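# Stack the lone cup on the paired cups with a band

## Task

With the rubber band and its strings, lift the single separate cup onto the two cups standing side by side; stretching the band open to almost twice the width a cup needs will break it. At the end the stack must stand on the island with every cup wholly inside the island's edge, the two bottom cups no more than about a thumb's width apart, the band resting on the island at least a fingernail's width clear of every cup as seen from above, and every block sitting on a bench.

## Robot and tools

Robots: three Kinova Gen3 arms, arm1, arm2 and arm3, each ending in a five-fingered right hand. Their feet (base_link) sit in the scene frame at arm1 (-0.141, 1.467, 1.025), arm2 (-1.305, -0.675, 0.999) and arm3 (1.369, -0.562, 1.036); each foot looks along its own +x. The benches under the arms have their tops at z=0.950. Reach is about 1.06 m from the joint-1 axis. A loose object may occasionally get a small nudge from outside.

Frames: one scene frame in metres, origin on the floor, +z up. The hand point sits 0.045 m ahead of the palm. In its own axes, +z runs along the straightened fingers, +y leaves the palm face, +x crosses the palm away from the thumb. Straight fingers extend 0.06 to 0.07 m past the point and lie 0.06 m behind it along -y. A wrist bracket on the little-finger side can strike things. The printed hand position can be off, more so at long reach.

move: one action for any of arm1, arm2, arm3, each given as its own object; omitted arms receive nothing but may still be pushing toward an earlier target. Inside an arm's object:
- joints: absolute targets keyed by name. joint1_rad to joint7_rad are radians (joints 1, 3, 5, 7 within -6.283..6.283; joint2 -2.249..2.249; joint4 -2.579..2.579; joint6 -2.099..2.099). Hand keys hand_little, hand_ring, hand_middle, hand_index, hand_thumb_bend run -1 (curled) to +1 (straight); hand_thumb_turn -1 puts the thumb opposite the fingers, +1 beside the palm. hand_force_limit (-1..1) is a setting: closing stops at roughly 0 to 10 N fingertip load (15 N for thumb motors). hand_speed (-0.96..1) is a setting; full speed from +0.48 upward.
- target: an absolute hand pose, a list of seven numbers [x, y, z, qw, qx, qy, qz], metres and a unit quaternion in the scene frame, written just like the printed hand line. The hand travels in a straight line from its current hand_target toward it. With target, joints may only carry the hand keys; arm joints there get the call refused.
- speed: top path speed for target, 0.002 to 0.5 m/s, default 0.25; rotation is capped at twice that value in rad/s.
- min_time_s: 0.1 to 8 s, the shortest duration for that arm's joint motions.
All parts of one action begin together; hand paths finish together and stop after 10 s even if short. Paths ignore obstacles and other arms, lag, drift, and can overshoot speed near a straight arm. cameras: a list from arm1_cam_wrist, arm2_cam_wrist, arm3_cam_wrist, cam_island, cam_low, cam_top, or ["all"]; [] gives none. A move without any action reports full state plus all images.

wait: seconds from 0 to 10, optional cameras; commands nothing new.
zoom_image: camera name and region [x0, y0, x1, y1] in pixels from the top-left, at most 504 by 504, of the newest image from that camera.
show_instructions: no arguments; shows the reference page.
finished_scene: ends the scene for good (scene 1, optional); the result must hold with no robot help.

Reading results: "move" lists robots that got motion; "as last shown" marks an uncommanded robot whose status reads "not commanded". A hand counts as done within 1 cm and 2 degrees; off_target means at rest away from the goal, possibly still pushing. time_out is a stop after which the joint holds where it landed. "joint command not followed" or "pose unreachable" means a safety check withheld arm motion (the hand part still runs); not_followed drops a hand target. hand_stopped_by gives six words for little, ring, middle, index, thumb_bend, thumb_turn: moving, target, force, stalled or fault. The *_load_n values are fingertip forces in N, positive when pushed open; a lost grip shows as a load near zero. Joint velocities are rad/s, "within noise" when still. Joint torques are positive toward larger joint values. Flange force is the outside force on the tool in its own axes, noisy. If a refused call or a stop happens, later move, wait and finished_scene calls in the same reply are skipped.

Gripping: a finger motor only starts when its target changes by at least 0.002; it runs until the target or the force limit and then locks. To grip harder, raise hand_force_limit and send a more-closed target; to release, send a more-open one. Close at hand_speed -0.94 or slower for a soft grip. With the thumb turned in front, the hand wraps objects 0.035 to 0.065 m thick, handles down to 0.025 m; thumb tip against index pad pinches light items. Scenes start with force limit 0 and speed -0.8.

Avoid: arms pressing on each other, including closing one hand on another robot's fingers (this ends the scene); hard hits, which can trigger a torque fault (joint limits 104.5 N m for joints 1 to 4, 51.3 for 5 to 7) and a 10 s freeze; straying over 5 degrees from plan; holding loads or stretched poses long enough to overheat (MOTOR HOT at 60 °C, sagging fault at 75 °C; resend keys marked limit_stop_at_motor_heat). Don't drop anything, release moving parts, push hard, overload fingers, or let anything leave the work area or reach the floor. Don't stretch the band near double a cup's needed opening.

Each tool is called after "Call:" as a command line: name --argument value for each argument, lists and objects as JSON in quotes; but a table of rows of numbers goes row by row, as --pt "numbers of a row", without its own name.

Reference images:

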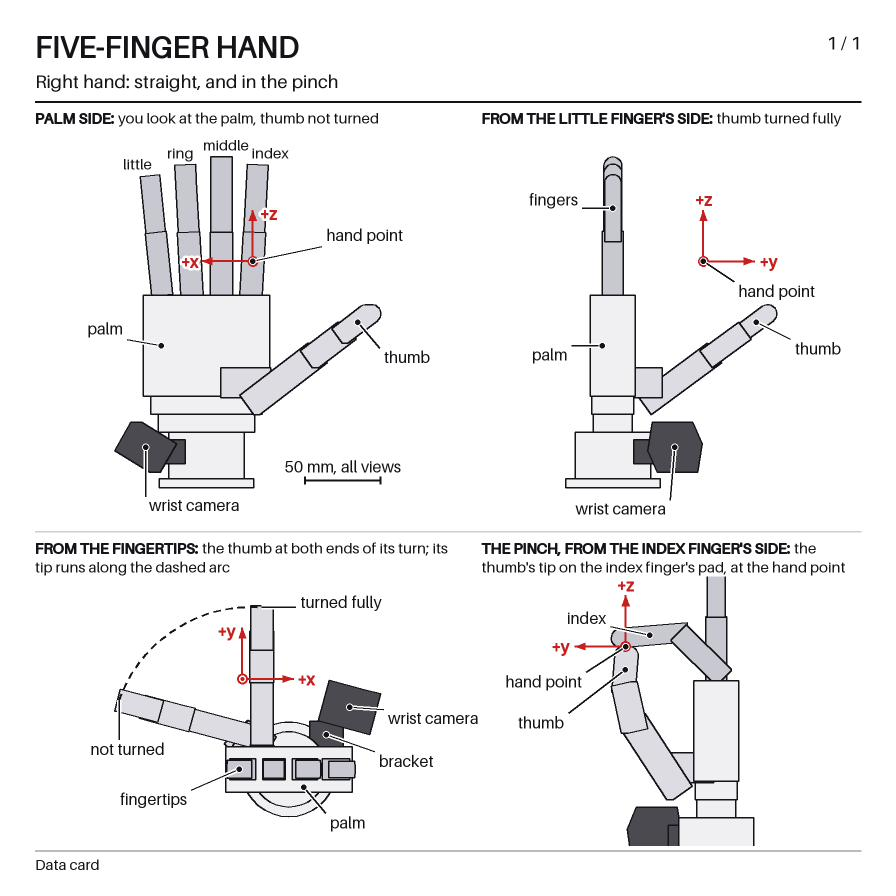

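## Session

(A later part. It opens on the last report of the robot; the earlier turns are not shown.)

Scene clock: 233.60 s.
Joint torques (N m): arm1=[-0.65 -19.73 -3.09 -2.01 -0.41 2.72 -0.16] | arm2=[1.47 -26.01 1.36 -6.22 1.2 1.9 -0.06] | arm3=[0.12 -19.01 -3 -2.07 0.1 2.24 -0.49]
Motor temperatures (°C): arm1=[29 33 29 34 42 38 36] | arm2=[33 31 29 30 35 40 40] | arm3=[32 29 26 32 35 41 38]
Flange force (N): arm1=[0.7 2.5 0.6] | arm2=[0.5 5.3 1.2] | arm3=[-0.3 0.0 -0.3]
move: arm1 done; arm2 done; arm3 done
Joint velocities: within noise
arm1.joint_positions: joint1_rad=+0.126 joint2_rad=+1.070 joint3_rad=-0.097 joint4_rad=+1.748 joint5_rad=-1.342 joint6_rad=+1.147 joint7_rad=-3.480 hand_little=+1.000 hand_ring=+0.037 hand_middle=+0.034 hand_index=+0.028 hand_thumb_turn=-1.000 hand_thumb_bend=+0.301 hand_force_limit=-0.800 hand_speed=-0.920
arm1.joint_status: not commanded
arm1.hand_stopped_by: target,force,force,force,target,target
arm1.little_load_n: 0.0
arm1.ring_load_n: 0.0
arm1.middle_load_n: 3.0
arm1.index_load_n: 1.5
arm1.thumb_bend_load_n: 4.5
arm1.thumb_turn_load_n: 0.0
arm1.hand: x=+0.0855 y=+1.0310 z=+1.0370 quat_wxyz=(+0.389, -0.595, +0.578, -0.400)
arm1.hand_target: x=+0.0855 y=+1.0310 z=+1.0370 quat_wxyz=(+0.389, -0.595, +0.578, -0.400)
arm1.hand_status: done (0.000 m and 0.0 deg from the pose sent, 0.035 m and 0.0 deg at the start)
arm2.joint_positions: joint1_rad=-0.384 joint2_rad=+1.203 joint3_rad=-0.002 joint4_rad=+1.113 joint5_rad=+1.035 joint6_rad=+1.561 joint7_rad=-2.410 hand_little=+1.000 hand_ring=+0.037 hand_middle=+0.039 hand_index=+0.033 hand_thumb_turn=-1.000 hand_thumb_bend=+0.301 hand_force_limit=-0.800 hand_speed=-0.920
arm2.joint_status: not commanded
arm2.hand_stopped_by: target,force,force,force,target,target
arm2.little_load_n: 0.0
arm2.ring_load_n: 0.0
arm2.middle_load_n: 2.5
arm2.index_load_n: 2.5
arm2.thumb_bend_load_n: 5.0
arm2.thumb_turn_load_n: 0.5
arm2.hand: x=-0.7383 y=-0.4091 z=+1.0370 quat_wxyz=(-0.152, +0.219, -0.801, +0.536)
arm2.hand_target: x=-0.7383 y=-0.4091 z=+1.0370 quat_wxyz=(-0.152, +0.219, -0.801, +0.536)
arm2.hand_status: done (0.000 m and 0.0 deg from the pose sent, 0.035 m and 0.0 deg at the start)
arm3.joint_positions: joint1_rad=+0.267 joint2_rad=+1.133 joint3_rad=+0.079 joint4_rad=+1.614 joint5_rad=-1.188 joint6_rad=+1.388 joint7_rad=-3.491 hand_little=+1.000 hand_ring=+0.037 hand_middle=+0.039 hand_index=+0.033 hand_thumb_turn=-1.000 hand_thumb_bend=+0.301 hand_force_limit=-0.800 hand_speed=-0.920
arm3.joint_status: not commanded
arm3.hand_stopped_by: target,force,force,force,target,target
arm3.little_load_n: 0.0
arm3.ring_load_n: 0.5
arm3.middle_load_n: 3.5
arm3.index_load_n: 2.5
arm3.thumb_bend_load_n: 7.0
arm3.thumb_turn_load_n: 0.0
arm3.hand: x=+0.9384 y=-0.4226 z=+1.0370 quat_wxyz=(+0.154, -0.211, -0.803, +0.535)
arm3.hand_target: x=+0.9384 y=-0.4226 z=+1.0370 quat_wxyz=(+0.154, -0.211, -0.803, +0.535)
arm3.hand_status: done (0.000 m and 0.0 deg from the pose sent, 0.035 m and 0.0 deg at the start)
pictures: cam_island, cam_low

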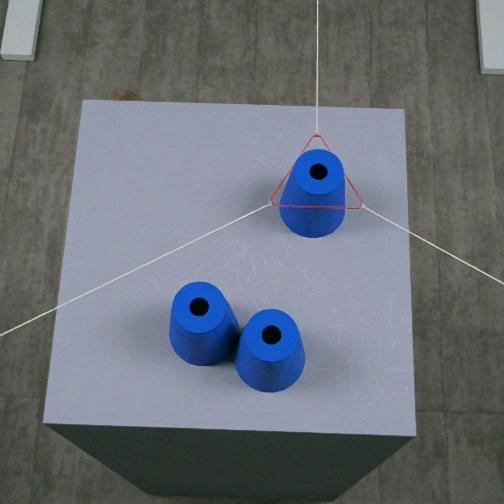

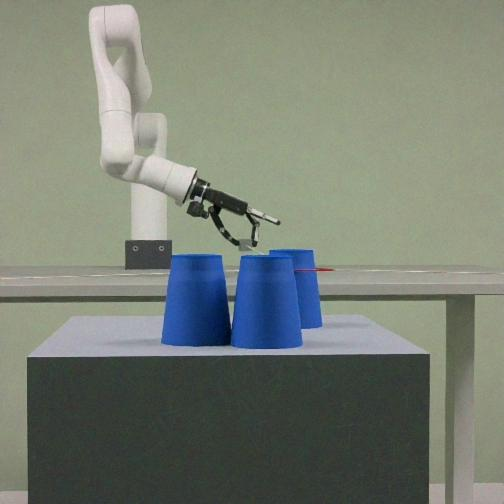

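Call:
move --arm1 '{"target": [0.0855, 1.0005, 1.037, 0.389, -0.595, 0.578, -0.400], "speed": 0.04}' --arm2 '{"target": [-0.7123, -0.3946, 1.037, -0.152, 0.219, -0.801, 0.536], "speed": 0.04}' --arm3 '{"target": [0.9124, -0.4081, 1.037, 0.154, -0.211, -0.803, 0.535], "speed": 0.04}' --cameras '["cam_low", "cam_island"]'

Call:
zoom_image --camera "cam_island" --region '[250, 100, 400, 250]'

Call:
zoom_image --camera "cam_low" --region '[200, 180, 400, 340]'

Scene clock: 275.40 s.
Joint torques (N m): arm1=[-0.31 -21.09 -2.85 -3.44 -0.96 2.43 -0.06] | arm2=[1.42 -27.38 1.59 -7.36 1.72 1.43 -0.17] | arm3=[0.33 -20.37 -3.06 -3.42 -0.47 2 -0.4]
Motor temperatures (°C): arm1=[29 33 29 34 42 38 36] | arm2=[33 31 29 30 35 40 40] | arm3=[32 29 26 32 35 41 38]
Flange force (N): arm1=[-0.6 2.3 0.6] | arm2=[1.8 5.3 1.0] | arm3=[-2.0 0.0 0.0]
move: arm1 done; arm2 done; arm3 done
Joint velocities: within noise
arm1.joint_positions: joint1_rad=+0.113 joint2_rad=+1.096 joint3_rad=-0.086 joint4_rad=+1.637 joint5_rad=-1.316 joint6_rad=+1.173 joint7_rad=-3.568 hand_little=+1.000 hand_ring=+0.037 hand_middle=+0.034 hand_index=+0.028 hand_thumb_turn=-1.000 hand_thumb_bend=+0.301 hand_force_limit=-0.800 hand_speed=-0.920
arm1.joint_status: not commanded
arm1.hand_stopped_by: target,force,force,force,target,target
arm1.little_load_n: 0.0
arm1.ring_load_n: 0.0
arm1.middle_load_n: 3.0
arm1.index_load_n: 2.0
arm1.thumb_bend_load_n: 4.5
arm1.thumb_turn_load_n: 0.0
arm1.hand: x=+0.0855 y=+1.0005 z=+1.0370 quat_wxyz=(+0.389, -0.595, +0.578, -0.400)
arm1.hand_target: x=+0.0855 y=+1.0005 z=+1.0370 quat_wxyz=(+0.389, -0.595, +0.578, -0.400)
arm1.hand_status: done (0.000 m and 0.0 deg from the pose sent, 0.030 m and 0.0 deg at the start)
arm2.joint_positions: joint1_rad=-0.369 joint2_rad=+1.261 joint3_rad=+0.006 joint4_rad=+0.957 joint5_rad=+1.041 joint6_rad=+1.594 joint7_rad=-2.317 hand_little=+1.000 hand_ring=+0.037 hand_middle=+0.039 hand_index=+0.033 hand_thumb_turn=-1.000 hand_thumb_bend=+0.301 hand_force_limit=-0.800 hand_speed=-0.920
arm2.joint_status: not commanded
arm2.hand_stopped_by: target,force,force,force,target,target
arm2.little_load_n: 0.0
arm2.ring_load_n: 0.5
arm2.middle_load_n: 2.5
arm2.index_load_n: 2.5
arm2.thumb_bend_load_n: 5.5
arm2.thumb_turn_load_n: 0.0
arm2.hand: x=-0.7123 y=-0.3946 z=+1.0370 quat_wxyz=(-0.152, +0.219, -0.801, +0.536)
arm2.hand_target: x=-0.7123 y=-0.3946 z=+1.0370 quat_wxyz=(-0.152, +0.219, -0.801, +0.536)
arm2.hand_status: done (0.000 m and 0.0 deg from the pose sent, 0.030 m and 0.0 deg at the start)
arm3.joint_positions: joint1_rad=+0.251 joint2_rad=+1.161 joint3_rad=+0.078 joint4_rad=+1.506 joint5_rad=-1.190 joint6_rad=+1.412 joint7_rad=-3.570 hand_little=+1.000 hand_ring=+0.037 hand_middle=+0.039 hand_index=+0.033 hand_thumb_turn=-1.000 hand_thumb_bend=+0.301 hand_force_limit=-0.800 hand_speed=-0.920
arm3.joint_status: not commanded
arm3.hand_stopped_by: target,force,force,force,target,target
arm3.little_load_n: 0.0
arm3.ring_load_n: 0.5
arm3.middle_load_n: 3.5
arm3.index_load_n: 3.0
arm3.thumb_bend_load_n: 6.5
arm3.thumb_turn_load_n: 0.0
arm3.hand: x=+0.9124 y=-0.4081 z=+1.0370 quat_wxyz=(+0.154, -0.211, -0.803, +0.535)
arm3.hand_target: x=+0.9124 y=-0.4081 z=+1.0370 quat_wxyz=(+0.154, -0.211, -0.803, +0.535)
arm3.hand_status: done (0.000 m and 0.0 deg from the pose sent, 0.030 m and 0.0 deg at the start)
pictures: cam_island, cam_low

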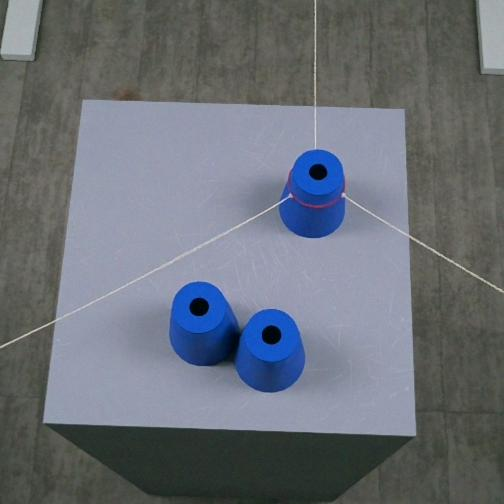

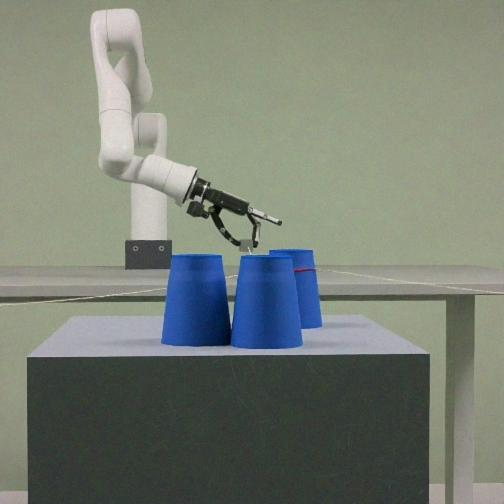

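Scaled by 3.360 from the camera's image (finer frame: 720x720).

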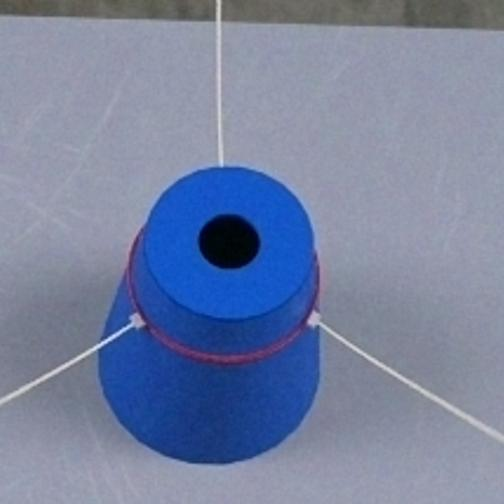

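Scaled by 2.520 from the camera's image (finer frame: 720x720).

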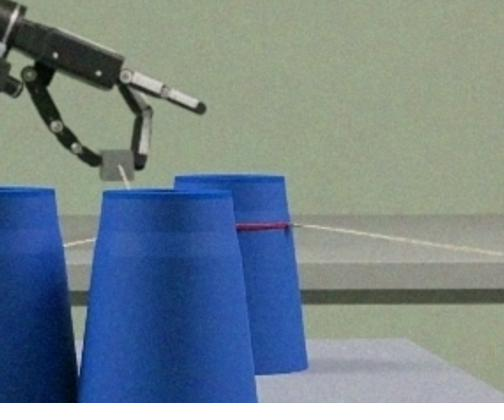

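Call:
move --arm1 '{"target": [0.118, 0.9575, 1.2834, 0.2740, -0.3285, 0.6738, -0.6020], "speed": 0.13}' --arm2 '{"target": [-0.6766, -0.3846, 1.2919, -0.3860, 0.4331, -0.6130, 0.5363], "speed": 0.13}' --arm3 '{"target": [0.8583, -0.4149, 1.288, 0.3865, -0.4261, -0.6178, 0.5353], "speed": 0.13}' --cameras '["cam_low", "cam_island", "cam_top"]'

Call:
zoom_image --camera "cam_island" --region '[250, 100, 400, 250]'

Scene clock: 295.43 s.
Joint torques (N m): arm1=[-0.36 -15.22 -2.27 -5.55 -0.42 2.86 -0.08] | arm2=[1.42 -21.43 1.33 -8.52 1.56 1.77 -0.17] | arm3=[0.33 -14.47 -3.07 -4.75 -0.48 2.24 -0.34]
Motor temperatures (°C): arm1=[29 33 29 34 42 38 36] | arm2=[33 31 29 30 35 40 40] | arm3=[32 29 26 32 35 41 38]
Flange force (N): arm1=[0.2 2.9 0.0] | arm2=[0.8 7.5 -1.2] | arm3=[-1.9 1.5 -0.3]
move: arm1 done; arm2 done; arm3 done
Joint velocities: within noise
arm1.joint_positions: joint1_rad=+0.138 joint2_rad=+0.541 joint3_rad=-0.268 joint4_rad=+2.207 joint5_rad=-2.267 joint6_rad=+1.064 joint7_rad=-3.335 hand_little=+1.000 hand_ring=+0.037 hand_middle=+0.034 hand_index=+0.028 hand_thumb_turn=-1.000 hand_thumb_bend=+0.301 hand_force_limit=-0.800 hand_speed=-0.920
arm1.joint_status: not commanded
arm1.hand_stopped_by: target,force,force,force,target,target
arm1.little_load_n: 0.0
arm1.ring_load_n: 0.0
arm1.middle_load_n: 3.0
arm1.index_load_n: 2.0
arm1.thumb_bend_load_n: 4.5
arm1.thumb_turn_load_n: 0.0
arm1.hand: x=+0.1180 y=+0.9575 z=+1.2834 quat_wxyz=(+0.274, -0.329, +0.674, -0.602)
arm1.hand_target: x=+0.1180 y=+0.9575 z=+1.2834 quat_wxyz=(+0.274, -0.329, +0.674, -0.602)
arm1.hand_status: done (0.000 m and 0.0 deg from the pose sent, 0.252 m and 42.2 deg at the start)
arm2.joint_positions: joint1_rad=-0.430 joint2_rad=+0.655 joint3_rad=+0.118 joint4_rad=+1.698 joint5_rad=+1.695 joint6_rad=+1.175 joint7_rad=-2.386 hand_little=+1.000 hand_ring=+0.037 hand_middle=+0.039 hand_index=+0.033 hand_thumb_turn=-1.000 hand_thumb_bend=+0.301 hand_force_limit=-0.800 hand_speed=-0.920
arm2.joint_status: not commanded
arm2.hand_stopped_by: target,force,force,force,target,target
arm2.little_load_n: 0.0
arm2.ring_load_n: 0.0
arm2.middle_load_n: 2.5
arm2.index_load_n: 2.5
arm2.thumb_bend_load_n: 5.5
arm2.thumb_turn_load_n: 0.5
arm2.hand: x=-0.6766 y=-0.3846 z=+1.2919 quat_wxyz=(-0.386, +0.433, -0.613, +0.536)
arm2.hand_target: x=-0.6766 y=-0.3846 z=+1.2919 quat_wxyz=(-0.386, +0.433, -0.613, +0.536)
arm2.hand_status: done (0.000 m and 0.0 deg from the pose sent, 0.258 m and 42.5 deg at the start)
arm3.joint_positions: joint1_rad=+0.325 joint2_rad=+0.584 joint3_rad=-0.039 joint4_rad=+2.129 joint5_rad=-1.886 joint6_rad=+1.269 joint7_rad=-3.534 hand_little=+1.000 hand_ring=+0.037 hand_middle=+0.039 hand_index=+0.033 hand_thumb_turn=-1.000 hand_thumb_bend=+0.301 hand_force_limit=-0.800 hand_speed=-0.920
arm3.joint_status: not commanded
arm3.hand_stopped_by: target,force,force,force,target,target
arm3.little_load_n: 0.0
arm3.ring_load_n: 0.5
arm3.middle_load_n: 3.0
arm3.index_load_n: 3.0
arm3.thumb_bend_load_n: 7.0
arm3.thumb_turn_load_n: 0.0
arm3.hand: x=+0.8583 y=-0.4149 z=+1.2880 quat_wxyz=(+0.387, -0.426, -0.618, +0.536)
arm3.hand_target: x=+0.8583 y=-0.4149 z=+1.2880 quat_wxyz=(+0.387, -0.426, -0.618, +0.536)
arm3.hand_status: done (0.000 m and 0.0 deg from the pose sent, 0.257 m and 42.3 deg at the start)
pictures: cam_island, cam_low, cam_top

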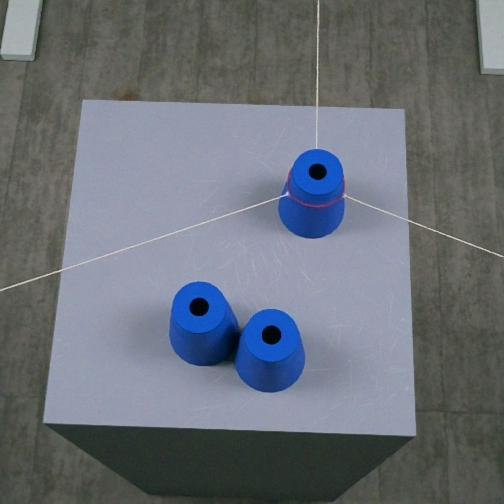

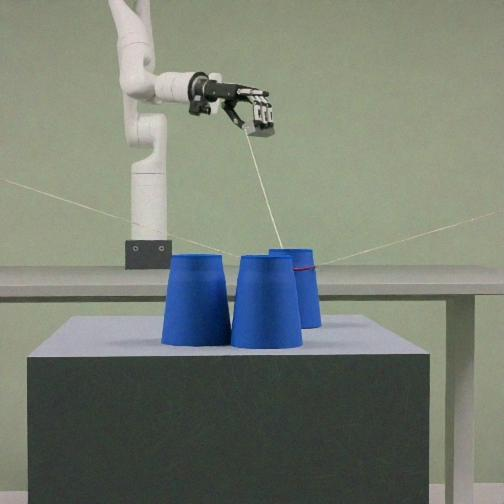

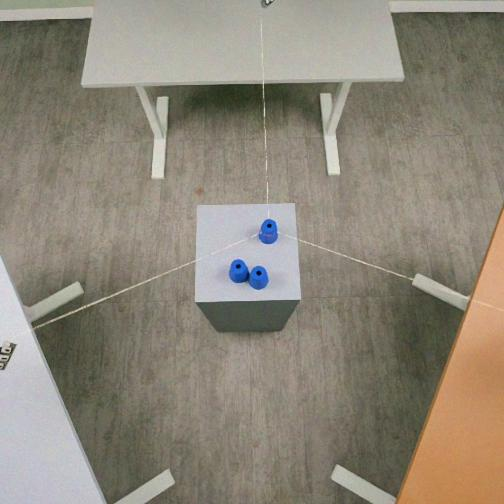

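Scaled by 3.360 from the camera's image (finer frame: 720x720).

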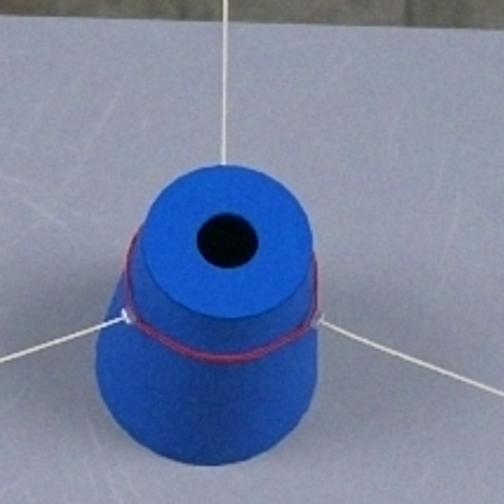

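Call:
move --arm1 '{"target": [0.1313, 0.8406, 1.4953, 0.183, -0.183, 0.683, -0.683], "speed": 0.12}' --arm2 '{"target": [-0.5834, -0.3308, 1.5092, -0.3860, 0.4331, -0.6130, 0.5363], "speed": 0.12}' --arm3 '{"target": [0.7657, -0.3614, 1.5027, 0.3865, -0.4261, -0.6178, 0.5353], "speed": 0.12}' --cameras '["cam_low", "cam_island", "cam_top"]'

Call:
zoom_image --camera "cam_island" --region '[250, 100, 400, 250]'

Call:
zoom_image --camera "cam_low" --region '[200, 180, 400, 340]'

Scene clock: 304.90 s.
Joint torques (N m): arm1=[-0.34 -15.24 -1.06 -10.33 -0.37 2.93 -0.06] | arm2=[1.4 -24.93 1.06 -11.37 2.29 -0.47 -0.16] | arm3=[0.31 -16.23 -2.5 -9.34 -1.82 0.52 -0.39]
Motor temperatures (°C): arm1=[29 33 29 34 42 38 36] | arm2=[33 31 29 30 35 40 40] | arm3=[32 29 26 32 35 41 38]
Flange force (N): arm1=[0.7 1.9 0.3] | arm2=[0.3 7.7 -2.2] | arm3=[-1.7 2.7 -1.5]
move: arm1 done; arm2 done; arm3 done
Joint velocities: within noise
arm1.joint_positions: joint1_rad=-0.074 joint2_rad=+0.263 joint3_rad=-0.263 joint4_rad=+1.855 joint5_rad=-2.785 joint6_rad=+0.551 joint7_rad=-3.379 hand_little=+1.000 hand_ring=+0.037 hand_middle=+0.034 hand_index=+0.028 hand_thumb_turn=-1.000 hand_thumb_bend=+0.301 hand_force_limit=-0.800 hand_speed=-0.920
arm1.joint_status: not commanded
arm1.hand_stopped_by: target,force,force,force,target,target
arm1.little_load_n: 0.0
arm1.ring_load_n: 0.0
arm1.middle_load_n: 3.0
arm1.index_load_n: 1.5
arm1.thumb_bend_load_n: 4.5
arm1.thumb_turn_load_n: 0.0
arm1.hand: x=+0.1313 y=+0.8406 z=+1.4953 quat_wxyz=(+0.183, -0.183, +0.683, -0.683)
arm1.hand_target: x=+0.1313 y=+0.8406 z=+1.4953 quat_wxyz=(+0.183, -0.183, +0.683, -0.683)
arm1.hand_status: done (0.000 m and 0.0 deg from the pose sent, 0.242 m and 21.8 deg at the start)
arm2.joint_positions: joint1_rad=-0.317 joint2_rad=+0.686 joint3_rad=+0.074 joint4_rad=+0.866 joint5_rad=+1.378 joint6_rad=+1.136 joint7_rad=-1.511 hand_little=+1.000 hand_ring=+0.037 hand_middle=+0.039 hand_index=+0.033 hand_thumb_turn=-1.000 hand_thumb_bend=+0.301 hand_force_limit=-0.800 hand_speed=-0.920
arm2.joint_status: not commanded
arm2.hand_stopped_by: target,force,force,force,target,target
arm2.little_load_n: 0.0
arm2.ring_load_n: 0.0
arm2.middle_load_n: 2.5
arm2.index_load_n: 2.5
arm2.thumb_bend_load_n: 5.0
arm2.thumb_turn_load_n: 0.0
arm2.hand: x=-0.5834 y=-0.3308 z=+1.5092 quat_wxyz=(-0.386, +0.433, -0.613, +0.536)
arm2.hand_target: x=-0.5834 y=-0.3308 z=+1.5092 quat_wxyz=(-0.386, +0.433, -0.613, +0.536)
arm2.hand_status: done (0.000 m and 0.0 deg from the pose sent, 0.242 m and 0.0 deg at the start)
arm3.joint_positions: joint1_rad=+0.237 joint2_rad=+0.416 joint3_rad=-0.010 joint4_rad=+1.498 joint5_rad=-1.603 joint6_rad=+1.083 joint7_rad=-4.380 hand_little=+1.000 hand_ring=+0.037 hand_middle=+0.039 hand_index=+0.033 hand_thumb_turn=-1.000 hand_thumb_bend=+0.301 hand_force_limit=-0.800 hand_speed=-0.920
arm3.joint_status: not commanded
arm3.hand_stopped_by: target,force,force,force,target,target
arm3.little_load_n: -0.5
arm3.ring_load_n: 0.5
arm3.middle_load_n: 3.0
arm3.index_load_n: 3.0
arm3.thumb_bend_load_n: 7.0
arm3.thumb_turn_load_n: 0.0
arm3.hand: x=+0.7657 y=-0.3614 z=+1.5027 quat_wxyz=(+0.387, -0.426, -0.618, +0.536)
arm3.hand_target: x=+0.7657 y=-0.3614 z=+1.5027 quat_wxyz=(+0.387, -0.426, -0.618, +0.536)
arm3.hand_status: done (0.000 m and 0.0 deg from the pose sent, 0.240 m and 0.0 deg at the start)
pictures: cam_island, cam_low, cam_top

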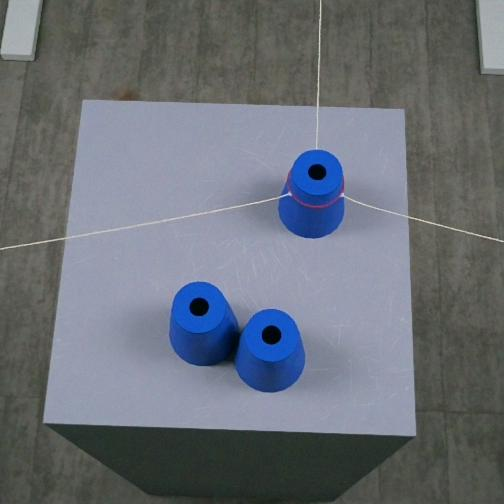

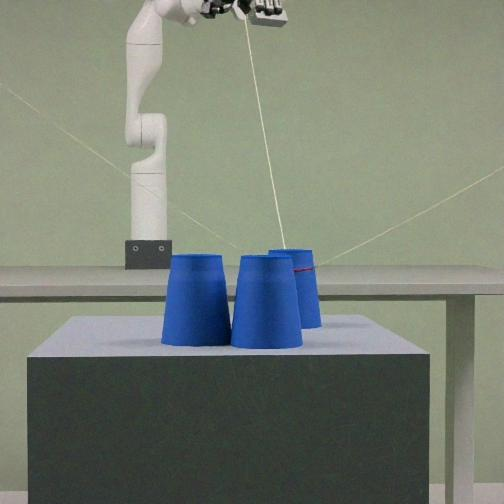

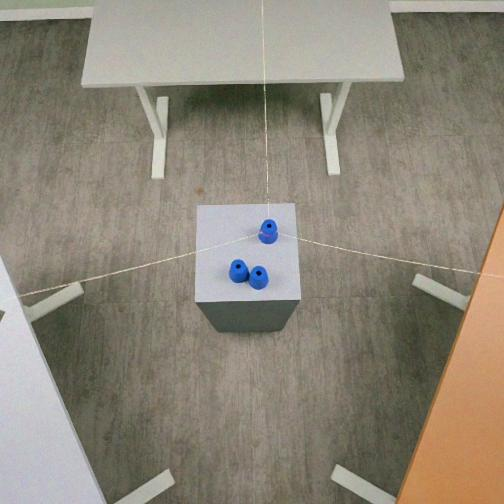

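Scaled by 3.360 from the camera's image (finer frame: 720x720).

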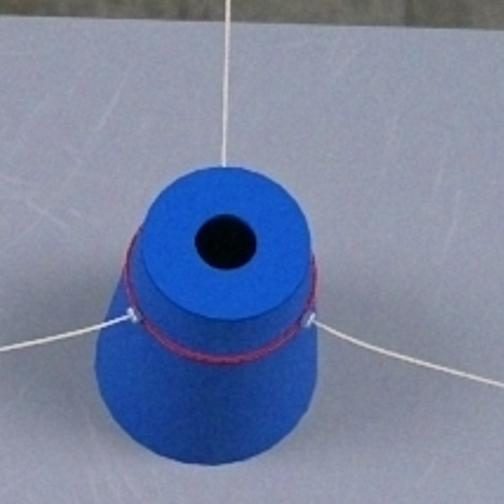

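Scaled by 2.520 from the camera's image (finer frame: 720x720).

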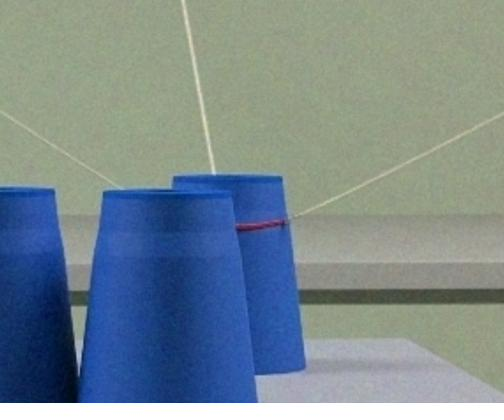

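Call:
move --arm1 '{"target": [0.1313, 0.8406, 1.5093, 0.183, -0.183, 0.683, -0.683], "speed": 0.05}' --arm2 '{"target": [-0.5834, -0.3308, 1.5232, -0.3860, 0.4331, -0.6130, 0.5363], "speed": 0.05}' --arm3 '{"target": [0.7657, -0.3614, 1.5167, 0.3865, -0.4261, -0.6178, 0.5353], "speed": 0.05}' --cameras '["cam_low", "cam_island"]'

Call:
zoom_image --camera "cam_island" --region '[250, 100, 400, 250]'

Call:
zoom_image --camera "cam_low" --region '[200, 180, 400, 340]'

Scene clock: 314.40 s.
Joint torques (N m): arm1=[-0.33 -15.16 -1.03 -10.55 -0.35 2.86 -0.05] | arm2=[1.44 -24.99 1.02 -11.36 2.33 -0.61 -0.16] | arm3=[0.29 -16.32 -2.6 -9.4 -1.87 0.35 -0.35]
Motor temperatures (°C): arm1=[29 33 29 34 42 38 36] | arm2=[33 31 29 30 35 40 40] | arm3=[32 29 26 32 35 41 38]
Flange force (N): arm1=[0.6 2.3 0.4] | arm2=[0.1 7.7 -2.3] | arm3=[-1.0 2.5 -1.5]
move: arm1 done; arm2 done; arm3 done
Joint velocities: within noise
arm1.joint_positions: joint1_rad=-0.064 joint2_rad=+0.246 joint3_rad=-0.273 joint4_rad=+1.827 joint5_rad=-2.760 joint6_rad=+0.509 joint7_rad=-3.411 hand_little=+1.000 hand_ring=+0.037 hand_middle=+0.034 hand_index=+0.028 hand_thumb_turn=-1.000 hand_thumb_bend=+0.301 hand_force_limit=-0.800 hand_speed=-0.920
arm1.joint_status: not commanded
arm1.hand_stopped_by: target,force,force,force,target,target
arm1.little_load_n: 0.0
arm1.ring_load_n: 0.0
arm1.middle_load_n: 3.5
arm1.index_load_n: 2.0
arm1.thumb_bend_load_n: 5.0
arm1.thumb_turn_load_n: 0.0
arm1.hand: x=+0.1313 y=+0.8406 z=+1.5093 quat_wxyz=(+0.183, -0.183, +0.683, -0.683)
arm1.hand_target: x=+0.1313 y=+0.8406 z=+1.5093 quat_wxyz=(+0.183, -0.183, +0.683, -0.683)
arm1.hand_status: done (0.000 m and 0.0 deg from the pose sent, 0.014 m and 0.0 deg at the start)
arm2.joint_positions: joint1_rad=-0.313 joint2_rad=+0.687 joint3_rad=+0.067 joint4_rad=+0.818 joint5_rad=+1.362 joint6_rad=+1.146 joint7_rad=-1.462 hand_little=+1.000 hand_ring=+0.037 hand_middle=+0.039 hand_index=+0.033 hand_thumb_turn=-1.000 hand_thumb_bend=+0.301 hand_force_limit=-0.800 hand_speed=-0.920
arm2.joint_status: not commanded
arm2.hand_stopped_by: target,force,force,force,target,target
arm2.little_load_n: 0.0
arm2.ring_load_n: 0.0
arm2.middle_load_n: 2.5
arm2.index_load_n: 2.5
arm2.thumb_bend_load_n: 5.5
arm2.thumb_turn_load_n: 0.0
arm2.hand: x=-0.5834 y=-0.3308 z=+1.5232 quat_wxyz=(-0.386, +0.433, -0.613, +0.536)
arm2.hand_target: x=-0.5834 y=-0.3308 z=+1.5232 quat_wxyz=(-0.386, +0.433, -0.613, +0.536)
arm2.hand_status: done (0.000 m and 0.0 deg from the pose sent, 0.014 m and 0.0 deg at the start)
arm3.joint_positions: joint1_rad=+0.234 joint2_rad=+0.405 joint3_rad=-0.005 joint4_rad=+1.468 joint5_rad=-1.582 joint6_rad=+1.084 joint7_rad=-4.427 hand_little=+1.000 hand_ring=+0.037 hand_middle=+0.039 hand_index=+0.033 hand_thumb_turn=-1.000 hand_thumb_bend=+0.301 hand_force_limit=-0.800 hand_speed=-0.920
arm3.joint_status: not commanded
arm3.hand_stopped_by: target,force,force,force,target,target
arm3.little_load_n: 0.0
arm3.ring_load_n: 0.5
arm3.middle_load_n: 3.0
arm3.index_load_n: 2.5
arm3.thumb_bend_load_n: 7.0
arm3.thumb_turn_load_n: 0.0
arm3.hand: x=+0.7657 y=-0.3614 z=+1.5167 quat_wxyz=(+0.387, -0.426, -0.618, +0.536)
arm3.hand_target: x=+0.7657 y=-0.3614 z=+1.5167 quat_wxyz=(+0.387, -0.426, -0.618, +0.536)
arm3.hand_status: done (0.000 m and 0.0 deg from the pose sent, 0.014 m and 0.0 deg at the start)
pictures: cam_island, cam_low

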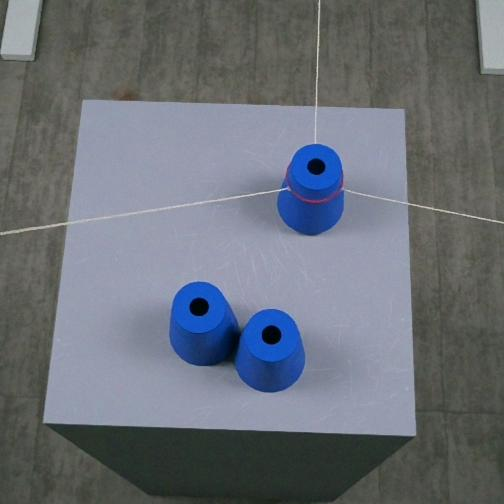

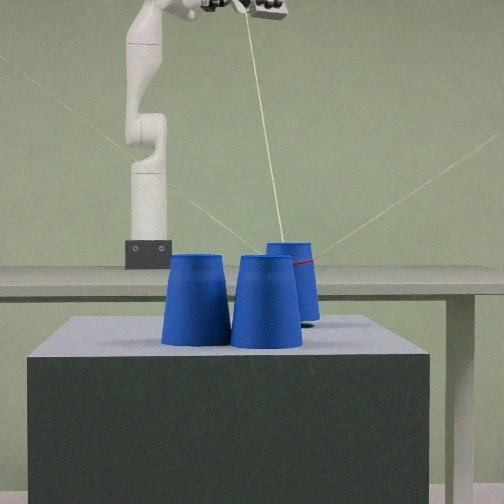

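Scaled by 3.360 from the camera's image (finer frame: 720x720).

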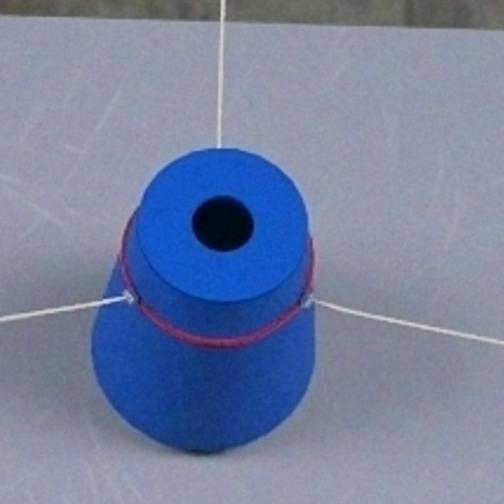

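Scaled by 2.520 from the camera's image (finer frame: 720x720).

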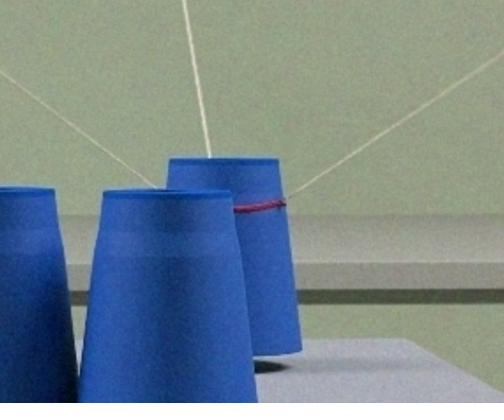

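Call:
move --arm1 '{"target": [0.0953, 0.7626, 1.6143, 0.183, -0.183, 0.683, -0.683], "speed": 0.07}' --arm2 '{"target": [-0.6194, -0.4088, 1.6282, -0.3860, 0.4331, -0.6130, 0.5363], "speed": 0.07}' --arm3 '{"target": [0.7297, -0.4394, 1.6217, 0.3865, -0.4261, -0.6178, 0.5353], "speed": 0.07}' --cameras '["cam_low", "cam_island"]'

Call:
zoom_image --camera "cam_island" --region '[180, 120, 380, 320]'

Call:
zoom_image --camera "cam_low" --region '[150, 120, 390, 360]'

Scene clock: 324.70 s.
Joint torques (N m): arm1=[-0.43 -16.86 -2.78 -11.13 -0.37 1.34 0.03] | arm2=[1.45 -21.48 0.36 -11.31 2.21 -1.18 -0.19] | arm3=[0.26 -15.36 -2.36 -10.25 -1.74 -0.65 -0.34]
Motor temperatures (°C): arm1=[29 33 29 34 42 38 36] | arm2=[33 31 29 30 35 40 40] | arm3=[32 29 26 32 35 41 38]
Flange force (N): arm1=no reading | arm2=[-1.0 7.9 -2.3] | arm3=[-0.4 2.9 -2.1]
move: arm1 done; arm2 done; arm3 done
Joint velocities: within noise
arm1.joint_positions: joint1_rad=+0.299 joint2_rad=+0.385 joint3_rad=-0.691 joint4_rad=+1.345 joint5_rad=-1.796 joint6_rad=+0.156 joint7_rad=-4.240 hand_little=+1.000 hand_ring=+0.037 hand_middle=+0.034 hand_index=+0.028 hand_thumb_turn=-1.000 hand_thumb_bend=+0.301 hand_force_limit=-0.800 hand_speed=-0.920
arm1.joint_status: not commanded
arm1.hand_stopped_by: target,force,force,force,target,target
arm1.little_load_n: 0.0
arm1.ring_load_n: 0.5
arm1.middle_load_n: 3.0
arm1.index_load_n: 2.0
arm1.thumb_bend_load_n: 4.5
arm1.thumb_turn_load_n: 0.0
arm1.hand: x=+0.0953 y=+0.7626 z=+1.6143 quat_wxyz=(+0.183, -0.183, +0.683, -0.683)
arm1.hand_target: x=+0.0953 y=+0.7626 z=+1.6143 quat_wxyz=(+0.183, -0.183, +0.683, -0.683)
arm1.hand_status: done (0.000 m and 0.0 deg from the pose sent, 0.136 m and 0.0 deg at the start)
arm2.joint_positions: joint1_rad=-0.252 joint2_rad=+0.482 joint3_rad=+0.042 joint4_rad=+0.841 joint5_rad=+1.292 joint6_rad=+1.143 joint7_rad=-1.256 hand_little=+1.000 hand_ring=+0.037 hand_middle=+0.039 hand_index=+0.033 hand_thumb_turn=-1.000 hand_thumb_bend=+0.301 hand_force_limit=-0.800 hand_speed=-0.920
arm2.joint_status: not commanded
arm2.hand_stopped_by: target,force,force,force,target,target
arm2.little_load_n: 0.0
arm2.ring_load_n: 0.5
arm2.middle_load_n: 2.5
arm2.index_load_n: 2.5
arm2.thumb_bend_load_n: 5.5
arm2.thumb_turn_load_n: 0.5
arm2.hand: x=-0.6194 y=-0.4088 z=+1.6282 quat_wxyz=(-0.386, +0.433, -0.613, +0.536)
arm2.hand_target: x=-0.6194 y=-0.4088 z=+1.6282 quat_wxyz=(-0.386, +0.433, -0.613, +0.536)
arm2.hand_status: done (0.000 m and 0.0 deg from the pose sent, 0.136 m and 0.0 deg at the start)
arm3.joint_positions: joint1_rad=+0.052 joint2_rad=+0.309 joint3_rad=-0.007 joint4_rad=+1.268 joint5_rad=-1.413 joint6_rad=+0.922 joint7_rad=-4.791 hand_little=+1.000 hand_ring=+0.037 hand_middle=+0.039 hand_index=+0.033 hand_thumb_turn=-1.000 hand_thumb_bend=+0.301 hand_force_limit=-0.800 hand_speed=-0.920
arm3.joint_status: not commanded
arm3.hand_stopped_by: target,force,force,force,target,target
arm3.little_load_n: 0.0
arm3.ring_load_n: 0.5
arm3.middle_load_n: 3.0
arm3.index_load_n: 3.0
arm3.thumb_bend_load_n: 7.0
arm3.thumb_turn_load_n: 0.0
arm3.hand: x=+0.7297 y=-0.4394 z=+1.6217 quat_wxyz=(+0.387, -0.426, -0.618, +0.536)
arm3.hand_target: x=+0.7297 y=-0.4394 z=+1.6217 quat_wxyz=(+0.387, -0.426, -0.618, +0.536)
arm3.hand_status: done (0.000 m and 0.0 deg from the pose sent, 0.136 m and 0.0 deg at the start)
pictures: cam_island, cam_low

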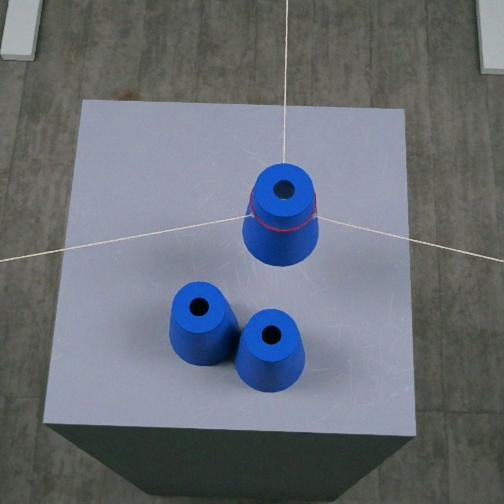

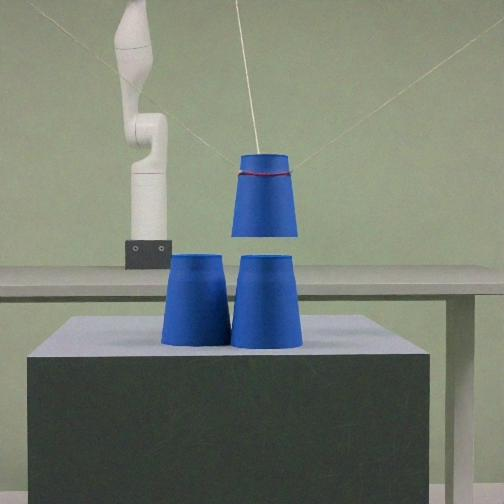

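Scaled by 2.520 from the camera's image (finer frame: 720x720).

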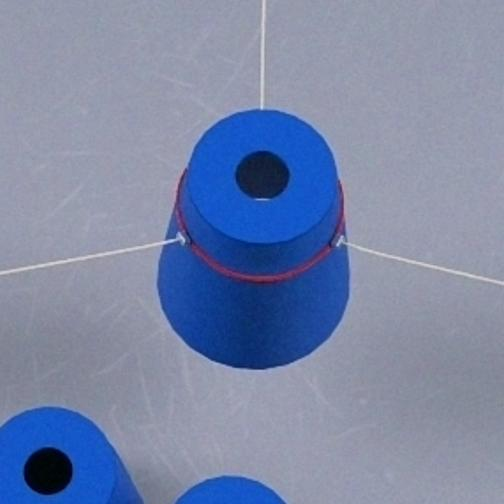

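Scaled by 2.100 from the camera's image (finer frame: 720x720).

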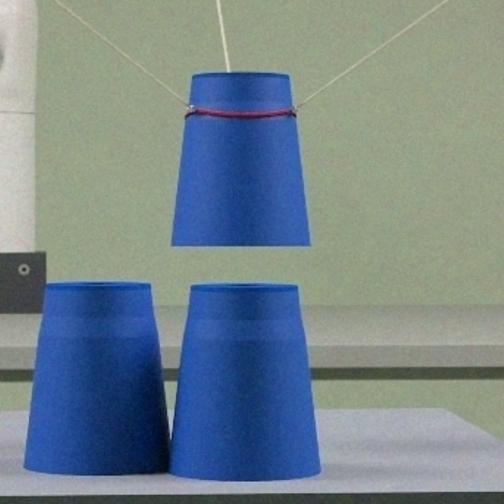

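Call:
move --arm1 '{"target": [0.0514, 0.6699, 1.6143, 0.183, -0.183, 0.683, -0.683], "speed": 0.06}' --arm2 '{"target": [-0.6633, -0.5015, 1.6282, -0.3860, 0.4331, -0.6130, 0.5363], "speed": 0.06}' --arm3 '{"target": [0.6858, -0.5321, 1.6217, 0.3865, -0.4261, -0.6178, 0.5353], "speed": 0.06}' --cameras '["cam_low", "cam_island"]'

Call:
zoom_image --camera "cam_island" --region '[150, 200, 350, 400]'

Call:
zoom_image --camera "cam_low" --region '[120, 120, 360, 360]'

Scene clock: 336.00 s.
Joint torques (N m): arm1=[-0.29 -21.77 -2.64 -11.23 -0.97 -0.41 -0.07] | arm2=[1.45 -16.97 -0.39 -11.67 2.12 -0.86 -0.18] | arm3=[0.21 -15.55 -2.26 -10.81 -1.32 -0.79 -0.37]
Motor temperatures (°C): arm1=[29 33 29 34 42 38 36] | arm2=[33 32 29 30 35 40 40] | arm3=[32 29 26 32 35 41 38]
Flange force (N): arm1=no reading | arm2=[-1.9 7.2 -1.0] | arm3=[0.3 3.0 -2.3]
move: arm1 done; arm2 done; arm3 done
Joint velocities: within noise
arm1.joint_positions: joint1_rad=+0.145 joint2_rad=+0.575 joint3_rad=-0.394 joint4_rad=+0.990 joint5_rad=-1.230 joint6_rad=+0.332 joint7_rad=-4.849 hand_little=+1.000 hand_ring=+0.037 hand_middle=+0.034 hand_index=+0.028 hand_thumb_turn=-1.000 hand_thumb_bend=+0.301 hand_force_limit=-0.800 hand_speed=-0.920
arm1.joint_status: not commanded
arm1.hand_stopped_by: target,force,force,force,target,target
arm1.little_load_n: 0.0
arm1.ring_load_n: 0.0
arm1.middle_load_n: 3.0
arm1.index_load_n: 2.0
arm1.thumb_bend_load_n: 4.0
arm1.thumb_turn_load_n: 0.0
arm1.hand: x=+0.0514 y=+0.6699 z=+1.6143 quat_wxyz=(+0.183, -0.183, +0.683, -0.683)
arm1.hand_target: x=+0.0514 y=+0.6699 z=+1.6143 quat_wxyz=(+0.183, -0.183, +0.683, -0.683)
arm1.hand_status: done (0.000 m and 0.0 deg from the pose sent, 0.103 m and 0.0 deg at the start)
arm2.joint_positions: joint1_rad=-0.190 joint2_rad=+0.228 joint3_rad=+0.064 joint4_rad=+1.218 joint5_rad=+1.333 joint6_rad=+1.027 joint7_rad=-1.367 hand_little=+1.000 hand_ring=+0.037 hand_middle=+0.039 hand_index=+0.033 hand_thumb_turn=-1.000 hand_thumb_bend=+0.301 hand_force_limit=-0.800 hand_speed=-0.920
arm2.joint_status: not commanded
arm2.hand_stopped_by: target,force,force,force,target,target
arm2.little_load_n: 0.0
arm2.ring_load_n: 0.5
arm2.middle_load_n: 2.5
arm2.index_load_n: 2.5
arm2.thumb_bend_load_n: 5.5
arm2.thumb_turn_load_n: 0.5
arm2.hand: x=-0.6633 y=-0.5015 z=+1.6282 quat_wxyz=(-0.386, +0.433, -0.613, +0.536)
arm2.hand_target: x=-0.6633 y=-0.5015 z=+1.6282 quat_wxyz=(-0.386, +0.433, -0.613, +0.536)
arm2.hand_status: done (0.000 m and 0.0 deg from the pose sent, 0.103 m and 0.0 deg at the start)
arm3.joint_positions: joint1_rad=-0.146 joint2_rad=+0.292 joint3_rad=-0.059 joint4_rad=+1.290 joint5_rad=-1.362 joint6_rad=+0.676 joint7_rad=-4.846 hand_little=+1.000 hand_ring=+0.037 hand_middle=+0.039 hand_index=+0.033 hand_thumb_turn=-1.000 hand_thumb_bend=+0.301 hand_force_limit=-0.800 hand_speed=-0.920
arm3.joint_status: not commanded
arm3.hand_stopped_by: target,force,force,force,target,target
arm3.little_load_n: 0.0
arm3.ring_load_n: 0.5
arm3.middle_load_n: 3.5
arm3.index_load_n: 3.0
arm3.thumb_bend_load_n: 7.0
arm3.thumb_turn_load_n: 0.0
arm3.hand: x=+0.6858 y=-0.5321 z=+1.6217 quat_wxyz=(+0.387, -0.426, -0.618, +0.536)
arm3.hand_target: x=+0.6858 y=-0.5321 z=+1.6217 quat_wxyz=(+0.387, -0.426, -0.618, +0.536)
arm3.hand_status: done (0.000 m and 0.0 deg from the pose sent, 0.103 m and 0.0 deg at the start)
pictures: cam_island, cam_low

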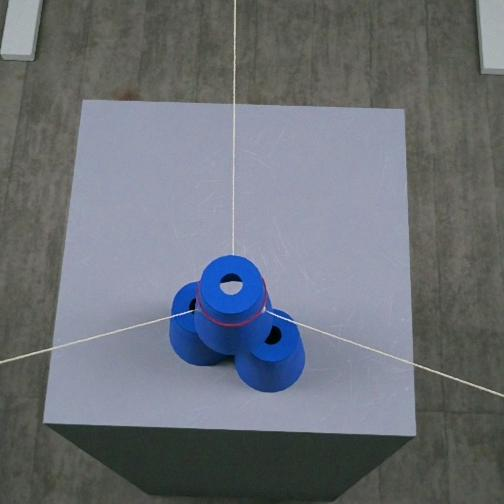

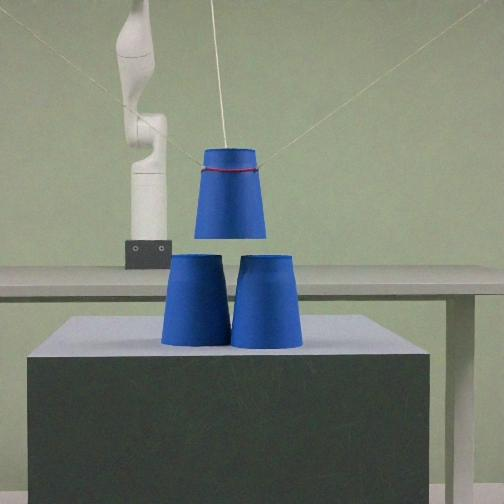

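Scaled by 2.520 from the camera's image (finer frame: 720x720).

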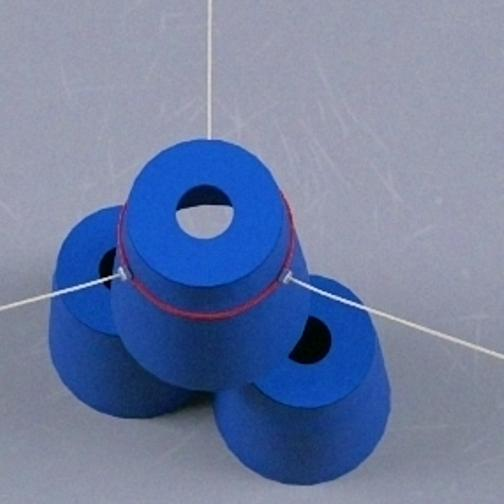

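Scaled by 2.100 from the camera's image (finer frame: 720x720).

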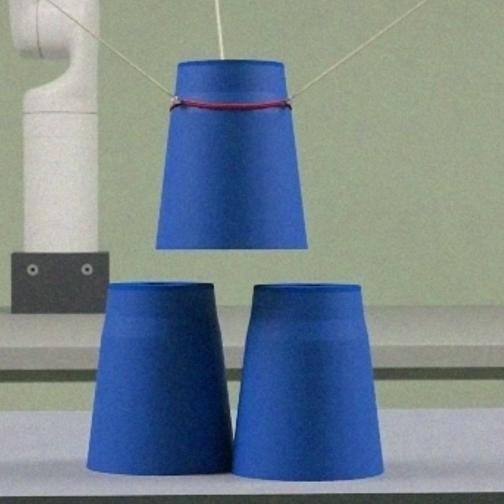

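Call:
move --arm1 '{"target": [0.0518, 0.6694, 1.5883, 0.183, -0.183, 0.683, -0.683], "speed": 0.02}' --arm2 '{"target": [-0.6629, -0.5020, 1.6022, -0.3860, 0.4331, -0.6130, 0.5363], "speed": 0.02}' --arm3 '{"target": [0.6862, -0.5326, 1.5957, 0.3865, -0.4261, -0.6178, 0.5353], "speed": 0.02}' --cameras '["cam_low", "cam_island"]'

Call:
zoom_image --camera "cam_island" --region '[150, 200, 350, 400]'

Call:
zoom_image --camera "cam_low" --region '[120, 120, 360, 360]'

Scene clock: 345.50 s.
Joint torques (N m): arm1=[-0.33 -21.53 -3.29 -10.97 -0.82 0.16 -0.08] | arm2=[1.44 -16.82 -0.36 -11.68 2.13 -0.62 -0.16] | arm3=[0.24 -15.5 -2.25 -10.69 -1.23 -0.45 -0.4]
Motor temperatures (°C): arm1=[29 33 29 34 42 38 36] | arm2=[33 32 29 30 35 40 40] | arm3=[32 29 26 32 35 41 38]
Flange force (N): arm1=no reading | arm2=[-1.7 7.2 -0.9] | arm3=[0.3 3.5 -2.2]
move: arm1 done; arm2 done; arm3 done
Joint velocities: within noise
arm1.joint_positions: joint1_rad=+0.220 joint2_rad=+0.597 joint3_rad=-0.536 joint4_rad=+1.064 joint5_rad=-1.344 joint6_rad=+0.270 joint7_rad=-4.644 hand_little=+1.000 hand_ring=+0.037 hand_middle=+0.034 hand_index=+0.028 hand_thumb_turn=-1.000 hand_thumb_bend=+0.301 hand_force_limit=-0.800 hand_speed=-0.920
arm1.joint_status: not commanded
arm1.hand_stopped_by: target,force,force,force,target,target
arm1.little_load_n: 0.0
arm1.ring_load_n: 0.0
arm1.middle_load_n: 3.0
arm1.index_load_n: 2.0
arm1.thumb_bend_load_n: 4.5
arm1.thumb_turn_load_n: 0.0
arm1.hand: x=+0.0518 y=+0.6694 z=+1.5883 quat_wxyz=(+0.183, -0.183, +0.683, -0.683)
arm1.hand_target: x=+0.0518 y=+0.6694 z=+1.5883 quat_wxyz=(+0.183, -0.183, +0.683, -0.683)
arm1.hand_status: done (0.000 m and 0.0 deg from the pose sent, 0.026 m and 0.0 deg at the start)
arm2.joint_positions: joint1_rad=-0.195 joint2_rad=+0.223 joint3_rad=+0.070 joint4_rad=+1.308 joint5_rad=+1.383 joint6_rad=+1.008 joint7_rad=-1.464 hand_little=+1.000 hand_ring=+0.037 hand_middle=+0.039 hand_index=+0.033 hand_thumb_turn=-1.000 hand_thumb_bend=+0.301 hand_force_limit=-0.800 hand_speed=-0.920
arm2.joint_status: not commanded
arm2.hand_stopped_by: target,force,force,force,target,target
arm2.little_load_n: 0.0
arm2.ring_load_n: 0.0
arm2.middle_load_n: 2.0
arm2.index_load_n: 2.5
arm2.thumb_bend_load_n: 5.0
arm2.thumb_turn_load_n: 0.0
arm2.hand: x=-0.6629 y=-0.5020 z=+1.6022 quat_wxyz=(-0.386, +0.433, -0.613, +0.536)
arm2.hand_target: x=-0.6629 y=-0.5020 z=+1.6022 quat_wxyz=(-0.386, +0.433, -0.613, +0.536)
arm2.hand_status: done (0.000 m and 0.0 deg from the pose sent, 0.026 m and 0.0 deg at the start)
arm3.joint_positions: joint1_rad=-0.127 joint2_rad=+0.294 joint3_rad=-0.087 joint4_rad=+1.370 joint5_rad=-1.455 joint6_rad=+0.656 joint7_rad=-4.717 hand_little=+1.000 hand_ring=+0.037 hand_middle=+0.039 hand_index=+0.033 hand_thumb_turn=-1.000 hand_thumb_bend=+0.301 hand_force_limit=-0.800 hand_speed=-0.920
arm3.joint_status: not commanded
arm3.hand_stopped_by: target,force,force,force,target,target
arm3.little_load_n: 0.0
arm3.ring_load_n: 0.5
arm3.middle_load_n: 3.5
arm3.index_load_n: 3.0
arm3.thumb_bend_load_n: 7.0
arm3.thumb_turn_load_n: 0.0
arm3.hand: x=+0.6862 y=-0.5326 z=+1.5957 quat_wxyz=(+0.387, -0.426, -0.618, +0.536)
arm3.hand_target: x=+0.6862 y=-0.5326 z=+1.5957 quat_wxyz=(+0.387, -0.426, -0.618, +0.536)
arm3.hand_status: done (0.000 m and 0.0 deg from the pose sent, 0.026 m and 0.0 deg at the start)
pictures: cam_island, cam_low

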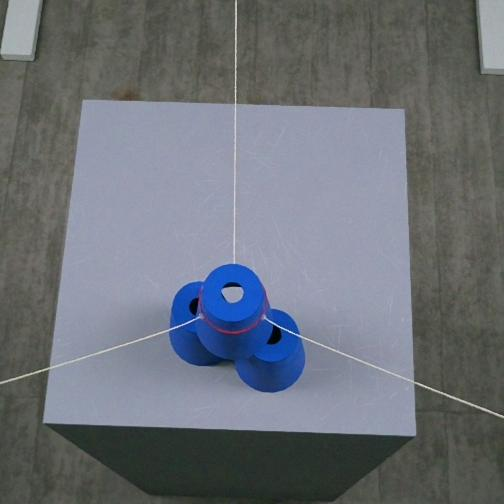

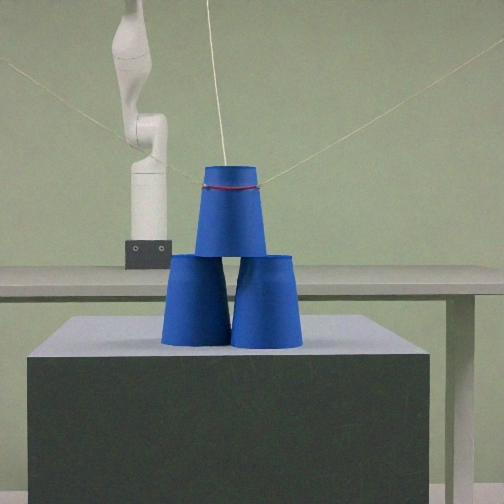

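Scaled by 2.520 from the camera's image (finer frame: 720x720).

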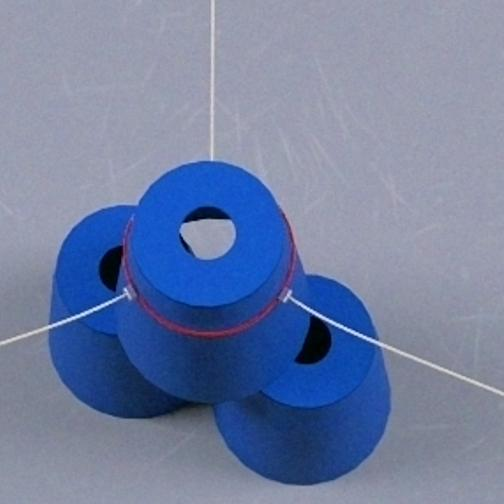

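Scaled by 2.100 from the camera's image (finer frame: 720x720).

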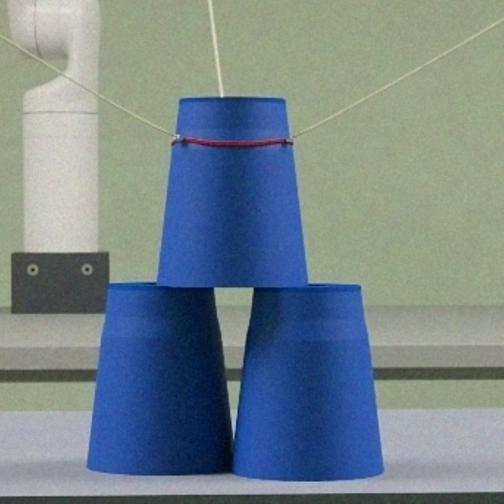

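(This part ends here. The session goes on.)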